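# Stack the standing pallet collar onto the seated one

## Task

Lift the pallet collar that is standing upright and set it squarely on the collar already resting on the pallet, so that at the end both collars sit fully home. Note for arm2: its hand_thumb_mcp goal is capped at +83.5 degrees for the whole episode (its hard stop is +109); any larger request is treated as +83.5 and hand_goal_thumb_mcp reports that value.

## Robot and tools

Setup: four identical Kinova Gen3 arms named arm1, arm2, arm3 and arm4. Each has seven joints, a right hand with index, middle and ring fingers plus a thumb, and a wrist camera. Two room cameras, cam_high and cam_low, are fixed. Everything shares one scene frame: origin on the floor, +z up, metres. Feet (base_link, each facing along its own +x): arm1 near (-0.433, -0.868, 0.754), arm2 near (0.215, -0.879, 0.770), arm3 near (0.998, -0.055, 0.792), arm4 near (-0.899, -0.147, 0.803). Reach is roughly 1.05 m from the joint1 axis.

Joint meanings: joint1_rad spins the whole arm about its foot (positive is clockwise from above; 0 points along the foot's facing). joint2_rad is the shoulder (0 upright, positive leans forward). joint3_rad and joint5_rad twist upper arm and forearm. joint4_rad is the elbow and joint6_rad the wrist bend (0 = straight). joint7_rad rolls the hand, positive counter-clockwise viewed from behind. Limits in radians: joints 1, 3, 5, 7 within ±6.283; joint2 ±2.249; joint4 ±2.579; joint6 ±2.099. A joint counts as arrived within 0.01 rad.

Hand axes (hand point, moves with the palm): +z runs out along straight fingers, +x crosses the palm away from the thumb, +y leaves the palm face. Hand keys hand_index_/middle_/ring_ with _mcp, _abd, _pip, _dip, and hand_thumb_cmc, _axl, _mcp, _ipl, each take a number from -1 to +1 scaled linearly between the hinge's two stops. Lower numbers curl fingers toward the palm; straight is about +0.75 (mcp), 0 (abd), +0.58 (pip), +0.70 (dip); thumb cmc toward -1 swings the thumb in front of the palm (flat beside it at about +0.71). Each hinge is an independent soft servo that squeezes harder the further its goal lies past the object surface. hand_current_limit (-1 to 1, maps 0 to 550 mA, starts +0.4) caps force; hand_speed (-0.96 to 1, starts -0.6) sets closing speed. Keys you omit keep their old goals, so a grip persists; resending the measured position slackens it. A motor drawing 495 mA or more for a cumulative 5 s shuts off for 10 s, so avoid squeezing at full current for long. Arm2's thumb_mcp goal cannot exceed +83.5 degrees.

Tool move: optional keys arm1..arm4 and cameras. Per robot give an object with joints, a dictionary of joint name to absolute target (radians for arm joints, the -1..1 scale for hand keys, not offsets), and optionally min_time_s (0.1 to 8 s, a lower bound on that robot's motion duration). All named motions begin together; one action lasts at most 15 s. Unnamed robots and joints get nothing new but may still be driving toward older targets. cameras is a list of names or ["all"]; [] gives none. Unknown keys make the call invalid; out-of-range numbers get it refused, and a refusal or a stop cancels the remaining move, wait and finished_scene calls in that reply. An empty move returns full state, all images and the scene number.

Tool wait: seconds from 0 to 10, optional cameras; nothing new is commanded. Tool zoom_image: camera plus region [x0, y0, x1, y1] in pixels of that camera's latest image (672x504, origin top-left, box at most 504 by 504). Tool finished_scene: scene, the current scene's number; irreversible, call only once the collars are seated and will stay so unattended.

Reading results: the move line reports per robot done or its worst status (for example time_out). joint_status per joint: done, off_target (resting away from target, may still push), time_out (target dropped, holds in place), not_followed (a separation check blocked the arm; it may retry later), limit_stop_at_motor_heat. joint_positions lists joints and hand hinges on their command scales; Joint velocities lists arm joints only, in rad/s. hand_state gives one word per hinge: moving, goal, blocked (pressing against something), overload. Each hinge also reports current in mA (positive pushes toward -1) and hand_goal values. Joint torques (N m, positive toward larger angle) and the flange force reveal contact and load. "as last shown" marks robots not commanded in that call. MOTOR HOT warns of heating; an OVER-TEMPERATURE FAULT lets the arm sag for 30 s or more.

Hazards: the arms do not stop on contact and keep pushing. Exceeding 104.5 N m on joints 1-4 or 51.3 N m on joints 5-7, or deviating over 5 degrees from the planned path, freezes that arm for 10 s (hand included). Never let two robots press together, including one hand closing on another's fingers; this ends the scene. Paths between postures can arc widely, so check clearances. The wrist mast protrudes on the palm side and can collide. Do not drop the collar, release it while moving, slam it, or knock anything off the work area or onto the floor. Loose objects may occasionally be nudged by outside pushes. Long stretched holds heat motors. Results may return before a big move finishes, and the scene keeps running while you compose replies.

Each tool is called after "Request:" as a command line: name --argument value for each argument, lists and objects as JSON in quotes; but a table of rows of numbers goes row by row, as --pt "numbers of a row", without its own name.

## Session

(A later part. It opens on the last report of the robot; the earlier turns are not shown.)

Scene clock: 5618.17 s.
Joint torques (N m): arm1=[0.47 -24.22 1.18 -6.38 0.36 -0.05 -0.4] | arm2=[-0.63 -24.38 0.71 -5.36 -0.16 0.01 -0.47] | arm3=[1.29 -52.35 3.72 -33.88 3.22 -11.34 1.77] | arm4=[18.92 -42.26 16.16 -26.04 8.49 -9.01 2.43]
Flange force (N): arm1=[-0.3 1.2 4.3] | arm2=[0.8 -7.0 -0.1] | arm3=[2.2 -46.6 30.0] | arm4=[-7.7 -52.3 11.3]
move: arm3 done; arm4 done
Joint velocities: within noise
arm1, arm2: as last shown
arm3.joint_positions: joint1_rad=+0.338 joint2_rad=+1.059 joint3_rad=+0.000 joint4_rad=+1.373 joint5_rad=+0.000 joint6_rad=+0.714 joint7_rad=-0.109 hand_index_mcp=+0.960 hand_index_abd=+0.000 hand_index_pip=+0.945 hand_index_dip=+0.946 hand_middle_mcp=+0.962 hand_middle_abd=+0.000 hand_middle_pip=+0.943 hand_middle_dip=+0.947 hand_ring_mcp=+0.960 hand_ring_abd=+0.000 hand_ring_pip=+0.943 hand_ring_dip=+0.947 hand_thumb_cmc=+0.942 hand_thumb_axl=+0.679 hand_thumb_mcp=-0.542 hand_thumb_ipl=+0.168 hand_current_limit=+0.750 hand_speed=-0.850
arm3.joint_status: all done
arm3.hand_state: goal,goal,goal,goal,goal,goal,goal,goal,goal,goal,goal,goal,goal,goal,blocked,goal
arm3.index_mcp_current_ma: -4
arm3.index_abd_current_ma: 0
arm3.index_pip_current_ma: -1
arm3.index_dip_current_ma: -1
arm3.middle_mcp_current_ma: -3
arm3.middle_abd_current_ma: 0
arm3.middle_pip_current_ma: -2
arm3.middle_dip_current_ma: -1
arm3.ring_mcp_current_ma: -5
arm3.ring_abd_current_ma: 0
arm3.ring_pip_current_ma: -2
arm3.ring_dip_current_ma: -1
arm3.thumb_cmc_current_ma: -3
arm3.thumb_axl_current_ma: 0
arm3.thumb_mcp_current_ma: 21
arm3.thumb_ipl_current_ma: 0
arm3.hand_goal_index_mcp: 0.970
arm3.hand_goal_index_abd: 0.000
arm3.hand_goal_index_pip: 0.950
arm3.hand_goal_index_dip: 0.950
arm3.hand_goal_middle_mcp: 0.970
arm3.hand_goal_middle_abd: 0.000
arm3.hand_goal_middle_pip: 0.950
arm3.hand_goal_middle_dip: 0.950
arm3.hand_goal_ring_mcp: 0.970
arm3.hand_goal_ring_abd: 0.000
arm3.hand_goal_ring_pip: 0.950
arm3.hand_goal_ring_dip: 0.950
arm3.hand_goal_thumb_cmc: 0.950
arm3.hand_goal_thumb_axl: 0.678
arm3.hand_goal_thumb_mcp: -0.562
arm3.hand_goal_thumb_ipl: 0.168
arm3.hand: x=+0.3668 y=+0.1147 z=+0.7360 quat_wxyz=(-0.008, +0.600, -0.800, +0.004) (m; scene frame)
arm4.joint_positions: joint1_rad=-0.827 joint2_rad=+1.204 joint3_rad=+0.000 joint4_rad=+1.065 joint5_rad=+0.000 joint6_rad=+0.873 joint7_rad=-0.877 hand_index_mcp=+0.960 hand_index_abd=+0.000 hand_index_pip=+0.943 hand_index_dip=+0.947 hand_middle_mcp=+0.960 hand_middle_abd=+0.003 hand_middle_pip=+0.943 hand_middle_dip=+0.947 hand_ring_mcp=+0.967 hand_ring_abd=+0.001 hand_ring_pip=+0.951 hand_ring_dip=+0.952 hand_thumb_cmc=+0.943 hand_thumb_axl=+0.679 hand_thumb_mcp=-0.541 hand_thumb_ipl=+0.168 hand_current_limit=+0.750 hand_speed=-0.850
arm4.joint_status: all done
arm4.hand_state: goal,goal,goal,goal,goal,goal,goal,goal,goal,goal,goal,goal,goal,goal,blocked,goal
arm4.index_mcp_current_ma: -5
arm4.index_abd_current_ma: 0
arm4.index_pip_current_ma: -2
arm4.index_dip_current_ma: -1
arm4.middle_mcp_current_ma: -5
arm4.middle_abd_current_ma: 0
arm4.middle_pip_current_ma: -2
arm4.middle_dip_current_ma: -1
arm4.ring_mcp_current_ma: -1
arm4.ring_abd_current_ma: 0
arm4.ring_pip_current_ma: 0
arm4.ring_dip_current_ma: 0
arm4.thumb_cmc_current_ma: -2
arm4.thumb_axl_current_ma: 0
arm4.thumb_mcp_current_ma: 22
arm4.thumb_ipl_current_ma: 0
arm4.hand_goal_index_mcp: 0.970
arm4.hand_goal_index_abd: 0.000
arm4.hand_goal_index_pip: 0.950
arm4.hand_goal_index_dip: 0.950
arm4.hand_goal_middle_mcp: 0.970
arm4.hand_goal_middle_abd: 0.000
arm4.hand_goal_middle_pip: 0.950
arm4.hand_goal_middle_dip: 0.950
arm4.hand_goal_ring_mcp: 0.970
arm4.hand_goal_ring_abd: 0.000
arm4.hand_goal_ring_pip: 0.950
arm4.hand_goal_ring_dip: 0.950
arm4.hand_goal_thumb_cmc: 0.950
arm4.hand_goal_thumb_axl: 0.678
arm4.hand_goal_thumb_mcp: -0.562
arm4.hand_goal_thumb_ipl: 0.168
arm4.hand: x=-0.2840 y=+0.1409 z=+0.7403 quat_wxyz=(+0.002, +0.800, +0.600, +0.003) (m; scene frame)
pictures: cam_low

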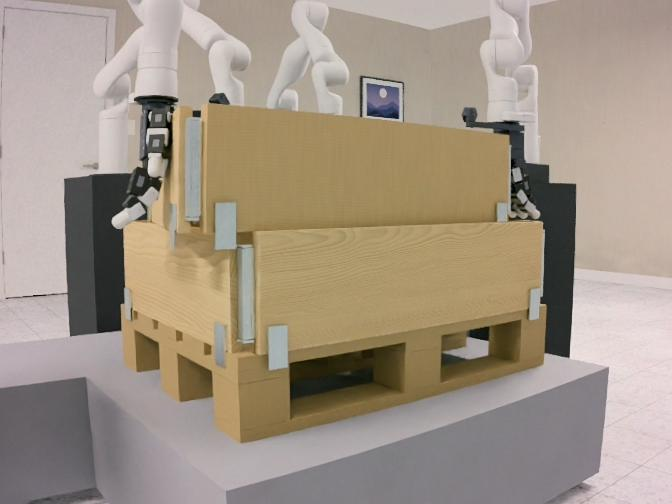

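Request:
move --arm3 '{"joints":{"joint1_rad":0.33549,"joint2_rad":1.04456,"joint4_rad":1.42420,"joint6_rad":0.67283,"joint7_rad":-0.11109},"min_time_s":2}' --arm4 '{"joints":{"joint1_rad":-0.83676,"joint2_rad":1.20165,"joint4_rad":1.09184,"joint6_rad":0.84810,"joint7_rad":-0.88675},"min_time_s":2}' --cameras '[]'

Request:
move --arm3 '{"joints":{"joint2_rad":0.71205,"joint4_rad":1.29569,"joint6_rad":1.13385},"min_time_s":3}' --arm4 '{"joints":{"joint2_rad":0.89945,"joint4_rad":0.98783,"joint6_rad":1.25431},"min_time_s":3}' --cameras '[]'

Request:
move --arm3 '{"joints":{"joint1_rad":0.30620,"joint2_rad":0.94711,"joint4_rad":0.81652,"joint6_rad":1.37797,"joint7_rad":3.00122},"min_time_s":5}' --arm4 '{"joints":{"joint1_rad":-0.69079,"joint2_rad":0.96251,"joint4_rad":0.85428,"joint6_rad":1.32480,"joint7_rad":-3.88238},"min_time_s":5}' --cameras '["arm3_cam_wrist","arm4_cam_wrist","cam_high","cam_low"]'

Scene clock: 5774.93 s.
Joint torques (N m): arm1=[0.4 -24.31 1.22 -6.4 0.37 -0.01 -0.42] | arm2=[-0.67 -24.38 0.67 -5.38 -0.16 0.01 -0.46] | arm3=[0.95 -23.56 0.92 -4.77 0.16 -0.01 -0.25] | arm4=[1.04 -24.22 0.25 -6.02 0.63 0.32 -0.11]
Flange force (N): arm1=[-0.4 1.1 4.5] | arm2=[0.8 -6.9 -0.1] | arm3=[1.3 3.8 2.7] | arm4=[1.4 -0.8 1.0]
move: arm3 done; arm4 done
Joint velocities: within noise
arm1, arm2: as last shown
arm3.joint_positions: joint1_rad=+0.335 joint2_rad=+1.045 joint3_rad=+0.000 joint4_rad=+1.424 joint5_rad=+0.000 joint6_rad=+0.673 joint7_rad=-0.111 hand_index_mcp=+0.960 hand_index_abd=+0.000 hand_index_pip=+0.945 hand_index_dip=+0.946 hand_middle_mcp=+0.962 hand_middle_abd=+0.000 hand_middle_pip=+0.943 hand_middle_dip=+0.947 hand_ring_mcp=+0.960 hand_ring_abd=+0.000 hand_ring_pip=+0.943 hand_ring_dip=+0.947 hand_thumb_cmc=+0.942 hand_thumb_axl=+0.679 hand_thumb_mcp=-0.542 hand_thumb_ipl=+0.168 hand_current_limit=+0.750 hand_speed=-0.850
arm3.joint_status: all done
arm3.hand_state: goal,goal,goal,goal,goal,goal,goal,goal,goal,goal,goal,goal,goal,goal,blocked,goal
arm3.index_mcp_current_ma: -4
arm3.index_abd_current_ma: 0
arm3.index_pip_current_ma: -1
arm3.index_dip_current_ma: -1
arm3.middle_mcp_current_ma: -3
arm3.middle_abd_current_ma: 0
arm3.middle_pip_current_ma: -2
arm3.middle_dip_current_ma: -1
arm3.ring_mcp_current_ma: -5
arm3.ring_abd_current_ma: 0
arm3.ring_pip_current_ma: -2
arm3.ring_dip_current_ma: -1
arm3.thumb_cmc_current_ma: -3
arm3.thumb_axl_current_ma: 0
arm3.thumb_mcp_current_ma: 21
arm3.thumb_ipl_current_ma: 0
arm3.hand_goal_index_mcp: 0.970
arm3.hand_goal_index_abd: 0.000
arm3.hand_goal_index_pip: 0.950
arm3.hand_goal_index_dip: 0.950
arm3.hand_goal_middle_mcp: 0.970
arm3.hand_goal_middle_abd: 0.000
arm3.hand_goal_middle_pip: 0.950
arm3.hand_goal_middle_dip: 0.950
arm3.hand_goal_ring_mcp: 0.970
arm3.hand_goal_ring_abd: 0.000
arm3.hand_goal_ring_pip: 0.950
arm3.hand_goal_ring_dip: 0.950
arm3.hand_goal_thumb_cmc: 0.950
arm3.hand_goal_thumb_axl: 0.678
arm3.hand_goal_thumb_mcp: -0.562
arm3.hand_goal_thumb_ipl: 0.168
arm3.hand: x=+0.3766 y=+0.1116 z=+0.7346 quat_wxyz=(-0.006, +0.600, -0.800, +0.002) (m; scene frame)
arm4.joint_positions: joint1_rad=-0.837 joint2_rad=+1.202 joint3_rad=+0.000 joint4_rad=+1.092 joint5_rad=+0.000 joint6_rad=+0.848 joint7_rad=-0.887 hand_index_mcp=+0.960 hand_index_abd=+0.000 hand_index_pip=+0.943 hand_index_dip=+0.947 hand_middle_mcp=+0.960 hand_middle_abd=+0.003 hand_middle_pip=+0.943 hand_middle_dip=+0.947 hand_ring_mcp=+0.967 hand_ring_abd=+0.001 hand_ring_pip=+0.951 hand_ring_dip=+0.952 hand_thumb_cmc=+0.943 hand_thumb_axl=+0.679 hand_thumb_mcp=-0.541 hand_thumb_ipl=+0.168 hand_current_limit=+0.750 hand_speed=-0.850
arm4.joint_status: all done
arm4.hand_state: goal,goal,goal,goal,goal,goal,goal,goal,goal,goal,goal,goal,goal,goal,blocked,goal
arm4.index_mcp_current_ma: -5
arm4.index_abd_current_ma: 0
arm4.index_pip_current_ma: -2
arm4.index_dip_current_ma: -1
arm4.middle_mcp_current_ma: -5
arm4.middle_abd_current_ma: 0
arm4.middle_pip_current_ma: -2
arm4.middle_dip_current_ma: -1
arm4.ring_mcp_current_ma: -1
arm4.ring_abd_current_ma: 0
arm4.ring_pip_current_ma: 0
arm4.ring_dip_current_ma: 0
arm4.thumb_cmc_current_ma: -2
arm4.thumb_axl_current_ma: 0
arm4.thumb_mcp_current_ma: 22
arm4.thumb_ipl_current_ma: 0
arm4.hand_goal_index_mcp: 0.970
arm4.hand_goal_index_abd: 0.000
arm4.hand_goal_index_pip: 0.950
arm4.hand_goal_index_dip: 0.950
arm4.hand_goal_middle_mcp: 0.970
arm4.hand_goal_middle_abd: 0.000
arm4.hand_goal_middle_pip: 0.950
arm4.hand_goal_middle_dip: 0.950
arm4.hand_goal_ring_mcp: 0.970
arm4.hand_goal_ring_abd: 0.000
arm4.hand_goal_ring_pip: 0.950
arm4.hand_goal_ring_dip: 0.950
arm4.hand_goal_thumb_cmc: 0.950
arm4.hand_goal_thumb_axl: 0.678
arm4.hand_goal_thumb_mcp: -0.562
arm4.hand_goal_thumb_ipl: 0.168
arm4.hand: x=-0.2917 y=+0.1431 z=+0.7351 quat_wxyz=(+0.002, +0.800, +0.600, +0.003) (m; scene frame)
pictures: none
No camera images: "cameras" was empty.

Scene clock: 5778.27 s.
Joint torques (N m): arm1=[0.52 -24.31 1.23 -6.33 0.36 -0.01 -0.41] | arm2=[-0.65 -24.36 0.68 -5.35 -0.16 0.01 -0.45] | arm3=[0.94 -21.79 0.81 -7.21 0.1 -0.03 -0.22] | arm4=[1.02 -22.85 0.21 -7.69 0.61 0.3 -0.1]
Flange force (N): arm1=[-0.3 1.5 4.5] | arm2=[0.8 -7.0 -0.2] | arm3=[1.4 4.6 0.7] | arm4=[1.3 -0.7 0.6]
move: arm3 done; arm4 done
Joint velocities: within noise
arm1, arm2: as last shown
arm3.joint_positions: joint1_rad=+0.335 joint2_rad=+0.712 joint3_rad=+0.000 joint4_rad=+1.296 joint5_rad=+0.000 joint6_rad=+1.134 joint7_rad=-0.111 hand_index_mcp=+0.960 hand_index_abd=+0.000 hand_index_pip=+0.945 hand_index_dip=+0.946 hand_middle_mcp=+0.962 hand_middle_abd=+0.000 hand_middle_pip=+0.943 hand_middle_dip=+0.947 hand_ring_mcp=+0.960 hand_ring_abd=+0.000 hand_ring_pip=+0.943 hand_ring_dip=+0.947 hand_thumb_cmc=+0.942 hand_thumb_axl=+0.679 hand_thumb_mcp=-0.542 hand_thumb_ipl=+0.168 hand_current_limit=+0.750 hand_speed=-0.850
arm3.joint_status: all done
arm3.hand_state: goal,goal,goal,goal,goal,goal,goal,goal,goal,goal,goal,goal,goal,goal,blocked,goal
arm3.index_mcp_current_ma: -4
arm3.index_abd_current_ma: 0
arm3.index_pip_current_ma: -1
arm3.index_dip_current_ma: -1
arm3.middle_mcp_current_ma: -3
arm3.middle_abd_current_ma: 0
arm3.middle_pip_current_ma: -2
arm3.middle_dip_current_ma: -1
arm3.ring_mcp_current_ma: -5
arm3.ring_abd_current_ma: 0
arm3.ring_pip_current_ma: -2
arm3.ring_dip_current_ma: -1
arm3.thumb_cmc_current_ma: -3
arm3.thumb_axl_current_ma: 0
arm3.thumb_mcp_current_ma: 21
arm3.thumb_ipl_current_ma: 0
arm3.hand_goal_index_mcp: 0.970
arm3.hand_goal_index_abd: 0.000
arm3.hand_goal_index_pip: 0.950
arm3.hand_goal_index_dip: 0.950
arm3.hand_goal_middle_mcp: 0.970
arm3.hand_goal_middle_abd: 0.000
arm3.hand_goal_middle_pip: 0.950
arm3.hand_goal_middle_dip: 0.950
arm3.hand_goal_ring_mcp: 0.970
arm3.hand_goal_ring_abd: 0.000
arm3.hand_goal_ring_pip: 0.950
arm3.hand_goal_ring_dip: 0.950
arm3.hand_goal_thumb_cmc: 0.950
arm3.hand_goal_thumb_axl: 0.678
arm3.hand_goal_thumb_mcp: -0.562
arm3.hand_goal_thumb_ipl: 0.168
arm3.hand: x=+0.3741 y=+0.1107 z=+0.9546 quat_wxyz=(-0.006, +0.600, -0.800, +0.002) (m; scene frame)
arm4.joint_positions: joint1_rad=-0.837 joint2_rad=+0.899 joint3_rad=+0.000 joint4_rad=+0.988 joint5_rad=+0.000 joint6_rad=+1.254 joint7_rad=-0.887 hand_index_mcp=+0.960 hand_index_abd=+0.000 hand_index_pip=+0.943 hand_index_dip=+0.947 hand_middle_mcp=+0.960 hand_middle_abd=+0.003 hand_middle_pip=+0.943 hand_middle_dip=+0.947 hand_ring_mcp=+0.967 hand_ring_abd=+0.001 hand_ring_pip=+0.951 hand_ring_dip=+0.952 hand_thumb_cmc=+0.943 hand_thumb_axl=+0.679 hand_thumb_mcp=-0.541 hand_thumb_ipl=+0.168 hand_current_limit=+0.750 hand_speed=-0.850
arm4.joint_status: all done
arm4.hand_state: goal,goal,goal,goal,goal,goal,goal,goal,goal,goal,goal,goal,goal,goal,blocked,goal
arm4.index_mcp_current_ma: -5
arm4.index_abd_current_ma: 0
arm4.index_pip_current_ma: -2
arm4.index_dip_current_ma: -1
arm4.middle_mcp_current_ma: -5
arm4.middle_abd_current_ma: 0
arm4.middle_pip_current_ma: -2
arm4.middle_dip_current_ma: -1
arm4.ring_mcp_current_ma: -1
arm4.ring_abd_current_ma: 0
arm4.ring_pip_current_ma: 0
arm4.ring_dip_current_ma: 0
arm4.thumb_cmc_current_ma: -2
arm4.thumb_axl_current_ma: 0
arm4.thumb_mcp_current_ma: 22
arm4.thumb_ipl_current_ma: 0
arm4.hand_goal_index_mcp: 0.970
arm4.hand_goal_index_abd: 0.000
arm4.hand_goal_index_pip: 0.950
arm4.hand_goal_index_dip: 0.950
arm4.hand_goal_middle_mcp: 0.970
arm4.hand_goal_middle_abd: 0.000
arm4.hand_goal_middle_pip: 0.950
arm4.hand_goal_middle_dip: 0.950
arm4.hand_goal_ring_mcp: 0.970
arm4.hand_goal_ring_abd: 0.000
arm4.hand_goal_ring_pip: 0.950
arm4.hand_goal_ring_dip: 0.950
arm4.hand_goal_thumb_cmc: 0.950
arm4.hand_goal_thumb_axl: 0.678
arm4.hand_goal_thumb_mcp: -0.562
arm4.hand_goal_thumb_ipl: 0.168
arm4.hand: x=-0.2934 y=+0.1430 z=+0.9551 quat_wxyz=(+0.002, +0.800, +0.600, +0.003) (m; scene frame)
pictures: none
No camera images: "cameras" was empty.

Scene clock: 5783.67 s.
Joint torques (N m): arm1=[0.49 -24.29 1.24 -6.36 0.37 -0.01 -0.43] | arm2=[-0.61 -24.38 0.7 -5.35 -0.13 0.02 -0.45] | arm3=[0.95 -25.71 0.86 -7.83 0.13 -0.07 -0.2] | arm4=[1.01 -23.81 0.24 -7.82 0.66 0.33 -0.06]
Flange force (N): arm1=[-0.3 1.3 4.4] | arm2=[0.7 -7.0 -0.1] | arm3=[-1.7 -7.7 0.0] | arm4=[-1.6 0.2 0.6]
move: arm3 done; arm4 done
Joint velocities: within noise
arm1, arm2: as last shown
arm3.joint_positions: joint1_rad=+0.306 joint2_rad=+0.947 joint3_rad=+0.000 joint4_rad=+0.817 joint5_rad=+0.000 joint6_rad=+1.378 joint7_rad=+3.001 hand_index_mcp=+0.960 hand_index_abd=+0.000 hand_index_pip=+0.945 hand_index_dip=+0.946 hand_middle_mcp=+0.962 hand_middle_abd=+0.000 hand_middle_pip=+0.943 hand_middle_dip=+0.947 hand_ring_mcp=+0.960 hand_ring_abd=+0.000 hand_ring_pip=+0.943 hand_ring_dip=+0.947 hand_thumb_cmc=+0.942 hand_thumb_axl=+0.679 hand_thumb_mcp=-0.542 hand_thumb_ipl=+0.168 hand_current_limit=+0.750 hand_speed=-0.850
arm3.joint_status: all done
arm3.hand_state: goal,goal,goal,goal,goal,goal,goal,goal,goal,goal,goal,goal,goal,goal,blocked,goal
arm3.index_mcp_current_ma: -4
arm3.index_abd_current_ma: 0
arm3.index_pip_current_ma: -1
arm3.index_dip_current_ma: -1
arm3.middle_mcp_current_ma: -3
arm3.middle_abd_current_ma: 0
arm3.middle_pip_current_ma: -2
arm3.middle_dip_current_ma: -1
arm3.ring_mcp_current_ma: -5
arm3.ring_abd_current_ma: 0
arm3.ring_pip_current_ma: -2
arm3.ring_dip_current_ma: -1
arm3.thumb_cmc_current_ma: -3
arm3.thumb_axl_current_ma: 0
arm3.thumb_mcp_current_ma: 21
arm3.thumb_ipl_current_ma: 0
arm3.hand_goal_index_mcp: 0.970
arm3.hand_goal_index_abd: 0.000
arm3.hand_goal_index_pip: 0.950
arm3.hand_goal_index_dip: 0.950
arm3.hand_goal_middle_mcp: 0.970
arm3.hand_goal_middle_abd: 0.000
arm3.hand_goal_middle_pip: 0.950
arm3.hand_goal_middle_dip: 0.950
arm3.hand_goal_ring_mcp: 0.970
arm3.hand_goal_ring_abd: 0.000
arm3.hand_goal_ring_pip: 0.950
arm3.hand_goal_ring_dip: 0.950
arm3.hand_goal_thumb_cmc: 0.950
arm3.hand_goal_thumb_axl: 0.678
arm3.hand_goal_thumb_mcp: -0.562
arm3.hand_goal_thumb_ipl: 0.168
arm3.hand: x=+0.4319 y=+0.0164 z=+0.9549 quat_wxyz=(+0.002, +0.800, +0.600, +0.006) (m; scene frame)
arm4.joint_positions: joint1_rad=-0.691 joint2_rad=+0.963 joint3_rad=+0.000 joint4_rad=+0.854 joint5_rad=+0.000 joint6_rad=+1.325 joint7_rad=-3.882 hand_index_mcp=+0.960 hand_index_abd=+0.000 hand_index_pip=+0.943 hand_index_dip=+0.947 hand_middle_mcp=+0.960 hand_middle_abd=+0.003 hand_middle_pip=+0.943 hand_middle_dip=+0.947 hand_ring_mcp=+0.967 hand_ring_abd=+0.001 hand_ring_pip=+0.951 hand_ring_dip=+0.952 hand_thumb_cmc=+0.943 hand_thumb_axl=+0.679 hand_thumb_mcp=-0.541 hand_thumb_ipl=+0.168 hand_current_limit=+0.750 hand_speed=-0.850
arm4.joint_status: all done
arm4.hand_state: goal,goal,goal,goal,goal,goal,goal,goal,goal,goal,goal,goal,goal,goal,blocked,goal
arm4.index_mcp_current_ma: -5
arm4.index_abd_current_ma: 0
arm4.index_pip_current_ma: -2
arm4.index_dip_current_ma: -1
arm4.middle_mcp_current_ma: -5
arm4.middle_abd_current_ma: 0
arm4.middle_pip_current_ma: -2
arm4.middle_dip_current_ma: -1
arm4.ring_mcp_current_ma: -1
arm4.ring_abd_current_ma: 0
arm4.ring_pip_current_ma: 0
arm4.ring_dip_current_ma: 0
arm4.thumb_cmc_current_ma: -2
arm4.thumb_axl_current_ma: 0
arm4.thumb_mcp_current_ma: 22
arm4.thumb_ipl_current_ma: 0
arm4.hand_goal_index_mcp: 0.970
arm4.hand_goal_index_abd: 0.000
arm4.hand_goal_index_pip: 0.950
arm4.hand_goal_index_dip: 0.950
arm4.hand_goal_middle_mcp: 0.970
arm4.hand_goal_middle_abd: 0.000
arm4.hand_goal_middle_pip: 0.950
arm4.hand_goal_middle_dip: 0.950
arm4.hand_goal_ring_mcp: 0.970
arm4.hand_goal_ring_abd: 0.000
arm4.hand_goal_ring_pip: 0.950
arm4.hand_goal_ring_dip: 0.950
arm4.hand_goal_thumb_cmc: 0.950
arm4.hand_goal_thumb_axl: 0.678
arm4.hand_goal_thumb_mcp: -0.562
arm4.hand_goal_thumb_ipl: 0.168
arm4.hand: x=-0.3809 y=+0.1631 z=+0.9544 quat_wxyz=(-0.003, +0.600, -0.800, +0.002) (m; scene frame)
pictures: arm3_cam_wrist, arm4_cam_wrist, cam_high, cam_low

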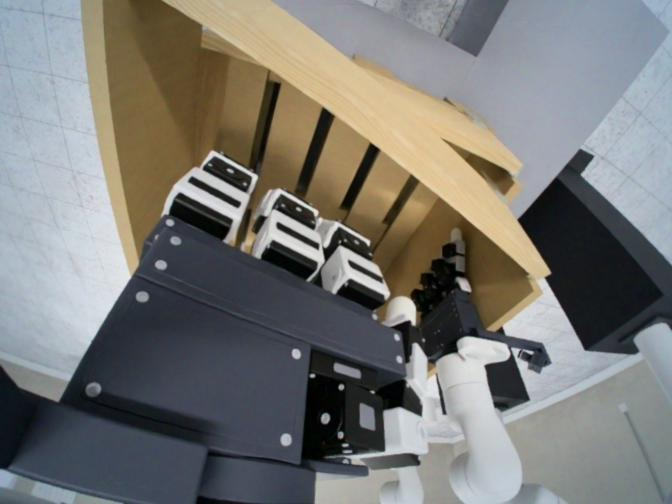

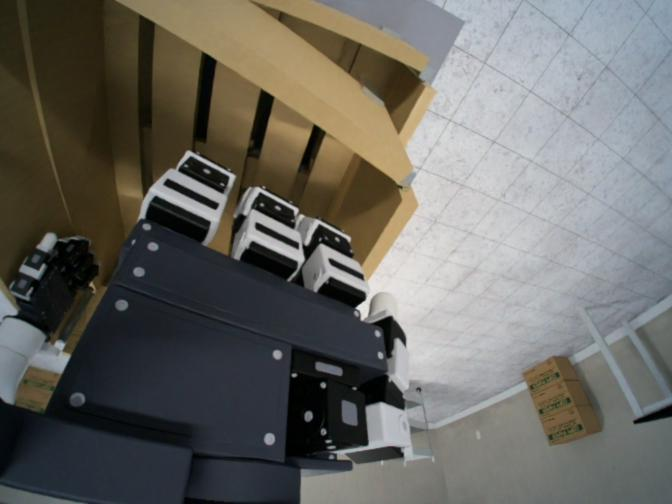

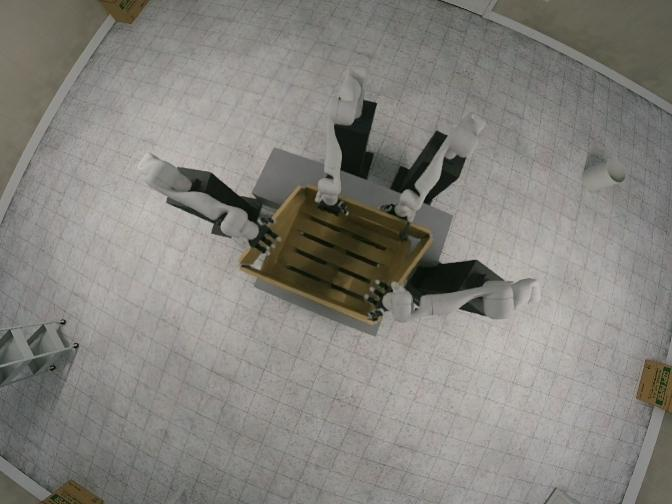

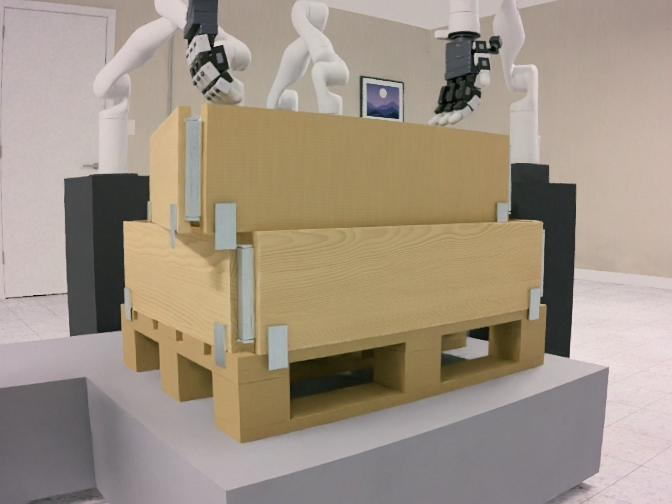

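Request:
move --arm3 '{"joints":{"joint2_rad":1.20368,"joint4_rad":0.97885,"joint6_rad":0.95907},"min_time_s":4}' --arm4 '{"joints":{"joint2_rad":1.24026,"joint4_rad":0.97026,"joint6_rad":0.93107,"hand_thumb_mcp":-0.72},"min_time_s":4}' --cameras '["arm3_cam_wrist","arm4_cam_wrist"]'

Scene clock: 5819.23 s.
Joint torques (N m): arm1=[0.5 -24.24 1.18 -6.43 0.39 -0.02 -0.44] | arm2=[-0.63 -24.4 0.71 -5.36 -0.15 0.04 -0.46] | arm3=[1.06 -26.63 0.91 -6.43 0.12 -0.02 -0.23] | arm4=[1.11 -24.91 0.28 -6.38 0.66 0.3 -0.01]
Flange force (N): arm1=[-0.2 1.0 4.4] | arm2=[0.8 -7.0 -0.1] | arm3=[-1.7 -6.0 2.6] | arm4=[-2.1 0.2 1.0]
move: arm3 done; arm4 off_target
Joint velocities: within noise
arm1, arm2: as last shown
arm3.joint_positions: joint1_rad=+0.306 joint2_rad=+1.204 joint3_rad=+0.000 joint4_rad=+0.979 joint5_rad=+0.000 joint6_rad=+0.959 joint7_rad=+3.001 hand_index_mcp=+0.960 hand_index_abd=+0.000 hand_index_pip=+0.945 hand_index_dip=+0.946 hand_middle_mcp=+0.962 hand_middle_abd=+0.000 hand_middle_pip=+0.943 hand_middle_dip=+0.947 hand_ring_mcp=+0.960 hand_ring_abd=+0.000 hand_ring_pip=+0.943 hand_ring_dip=+0.947 hand_thumb_cmc=+0.942 hand_thumb_axl=+0.679 hand_thumb_mcp=-0.542 hand_thumb_ipl=+0.168 hand_current_limit=+0.750 hand_speed=-0.850
arm3.joint_status: all done
arm3.hand_state: goal,goal,goal,goal,goal,goal,goal,goal,goal,goal,goal,goal,goal,goal,blocked,goal
arm3.index_mcp_current_ma: -4
arm3.index_abd_current_ma: 0
arm3.index_pip_current_ma: -1
arm3.index_dip_current_ma: -1
arm3.middle_mcp_current_ma: -3
arm3.middle_abd_current_ma: 0
arm3.middle_pip_current_ma: -2
arm3.middle_dip_current_ma: -1
arm3.ring_mcp_current_ma: -5
arm3.ring_abd_current_ma: 0
arm3.ring_pip_current_ma: -2
arm3.ring_dip_current_ma: -1
arm3.thumb_cmc_current_ma: -3
arm3.thumb_axl_current_ma: 0
arm3.thumb_mcp_current_ma: 21
arm3.thumb_ipl_current_ma: 0
arm3.hand_goal_index_mcp: 0.970
arm3.hand_goal_index_abd: 0.000
arm3.hand_goal_index_pip: 0.950
arm3.hand_goal_index_dip: 0.950
arm3.hand_goal_middle_mcp: 0.970
arm3.hand_goal_middle_abd: 0.000
arm3.hand_goal_middle_pip: 0.950
arm3.hand_goal_middle_dip: 0.950
arm3.hand_goal_ring_mcp: 0.970
arm3.hand_goal_ring_abd: 0.000
arm3.hand_goal_ring_pip: 0.950
arm3.hand_goal_ring_dip: 0.950
arm3.hand_goal_thumb_cmc: 0.950
arm3.hand_goal_thumb_axl: 0.678
arm3.hand_goal_thumb_mcp: -0.562
arm3.hand_goal_thumb_ipl: 0.168
arm3.hand: x=+0.4343 y=+0.0173 z=+0.7399 quat_wxyz=(+0.002, +0.800, +0.600, +0.006) (m; scene frame)
arm4.joint_positions: joint1_rad=-0.691 joint2_rad=+1.240 joint3_rad=+0.000 joint4_rad=+0.970 joint5_rad=+0.000 joint6_rad=+0.931 joint7_rad=-3.882 hand_index_mcp=+0.960 hand_index_abd=+0.000 hand_index_pip=+0.943 hand_index_dip=+0.947 hand_middle_mcp=+0.960 hand_middle_abd=+0.003 hand_middle_pip=+0.943 hand_middle_dip=+0.947 hand_ring_mcp=+0.967 hand_ring_abd=+0.001 hand_ring_pip=+0.951 hand_ring_dip=+0.952 hand_thumb_cmc=+0.917 hand_thumb_axl=+0.682 hand_thumb_mcp=-0.586 hand_thumb_ipl=+0.168 hand_current_limit=+0.750 hand_speed=-0.850
arm4.joint_status: hand_thumb_mcp off_target (ended at -0.586, target -0.720); the others done
arm4.hand_state: goal,goal,goal,goal,goal,goal,goal,goal,goal,goal,goal,goal,blocked,goal,blocked,goal
arm4.index_mcp_current_ma: -5
arm4.index_abd_current_ma: 0
arm4.index_pip_current_ma: -2
arm4.index_dip_current_ma: -1
arm4.middle_mcp_current_ma: -5
arm4.middle_abd_current_ma: 0
arm4.middle_pip_current_ma: -2
arm4.middle_dip_current_ma: -1
arm4.ring_mcp_current_ma: -1
arm4.ring_abd_current_ma: 0
arm4.ring_pip_current_ma: 0
arm4.ring_dip_current_ma: 0
arm4.thumb_cmc_current_ma: -32
arm4.thumb_axl_current_ma: 1
arm4.thumb_mcp_current_ma: 481
arm4.thumb_ipl_current_ma: 0
arm4.hand_goal_index_mcp: 0.970
arm4.hand_goal_index_abd: 0.000
arm4.hand_goal_index_pip: 0.950
arm4.hand_goal_index_dip: 0.950
arm4.hand_goal_middle_mcp: 0.970
arm4.hand_goal_middle_abd: 0.000
arm4.hand_goal_middle_pip: 0.950
arm4.hand_goal_middle_dip: 0.950
arm4.hand_goal_ring_mcp: 0.970
arm4.hand_goal_ring_abd: 0.000
arm4.hand_goal_ring_pip: 0.950
arm4.hand_goal_ring_dip: 0.950
arm4.hand_goal_thumb_cmc: 0.950
arm4.hand_goal_thumb_axl: 0.678
arm4.hand_goal_thumb_mcp: -0.720
arm4.hand_goal_thumb_ipl: 0.168
arm4.hand: x=-0.3793 y=+0.1632 z=+0.7395 quat_wxyz=(-0.003, +0.600, -0.800, +0.002) (m; scene frame)
pictures: arm3_cam_wrist, arm4_cam_wrist

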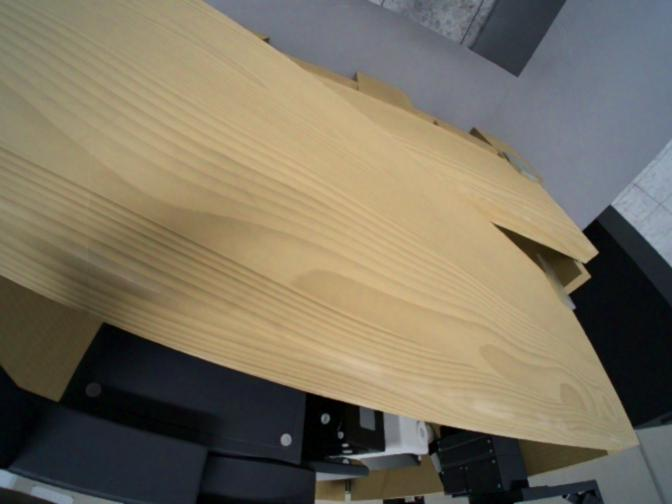

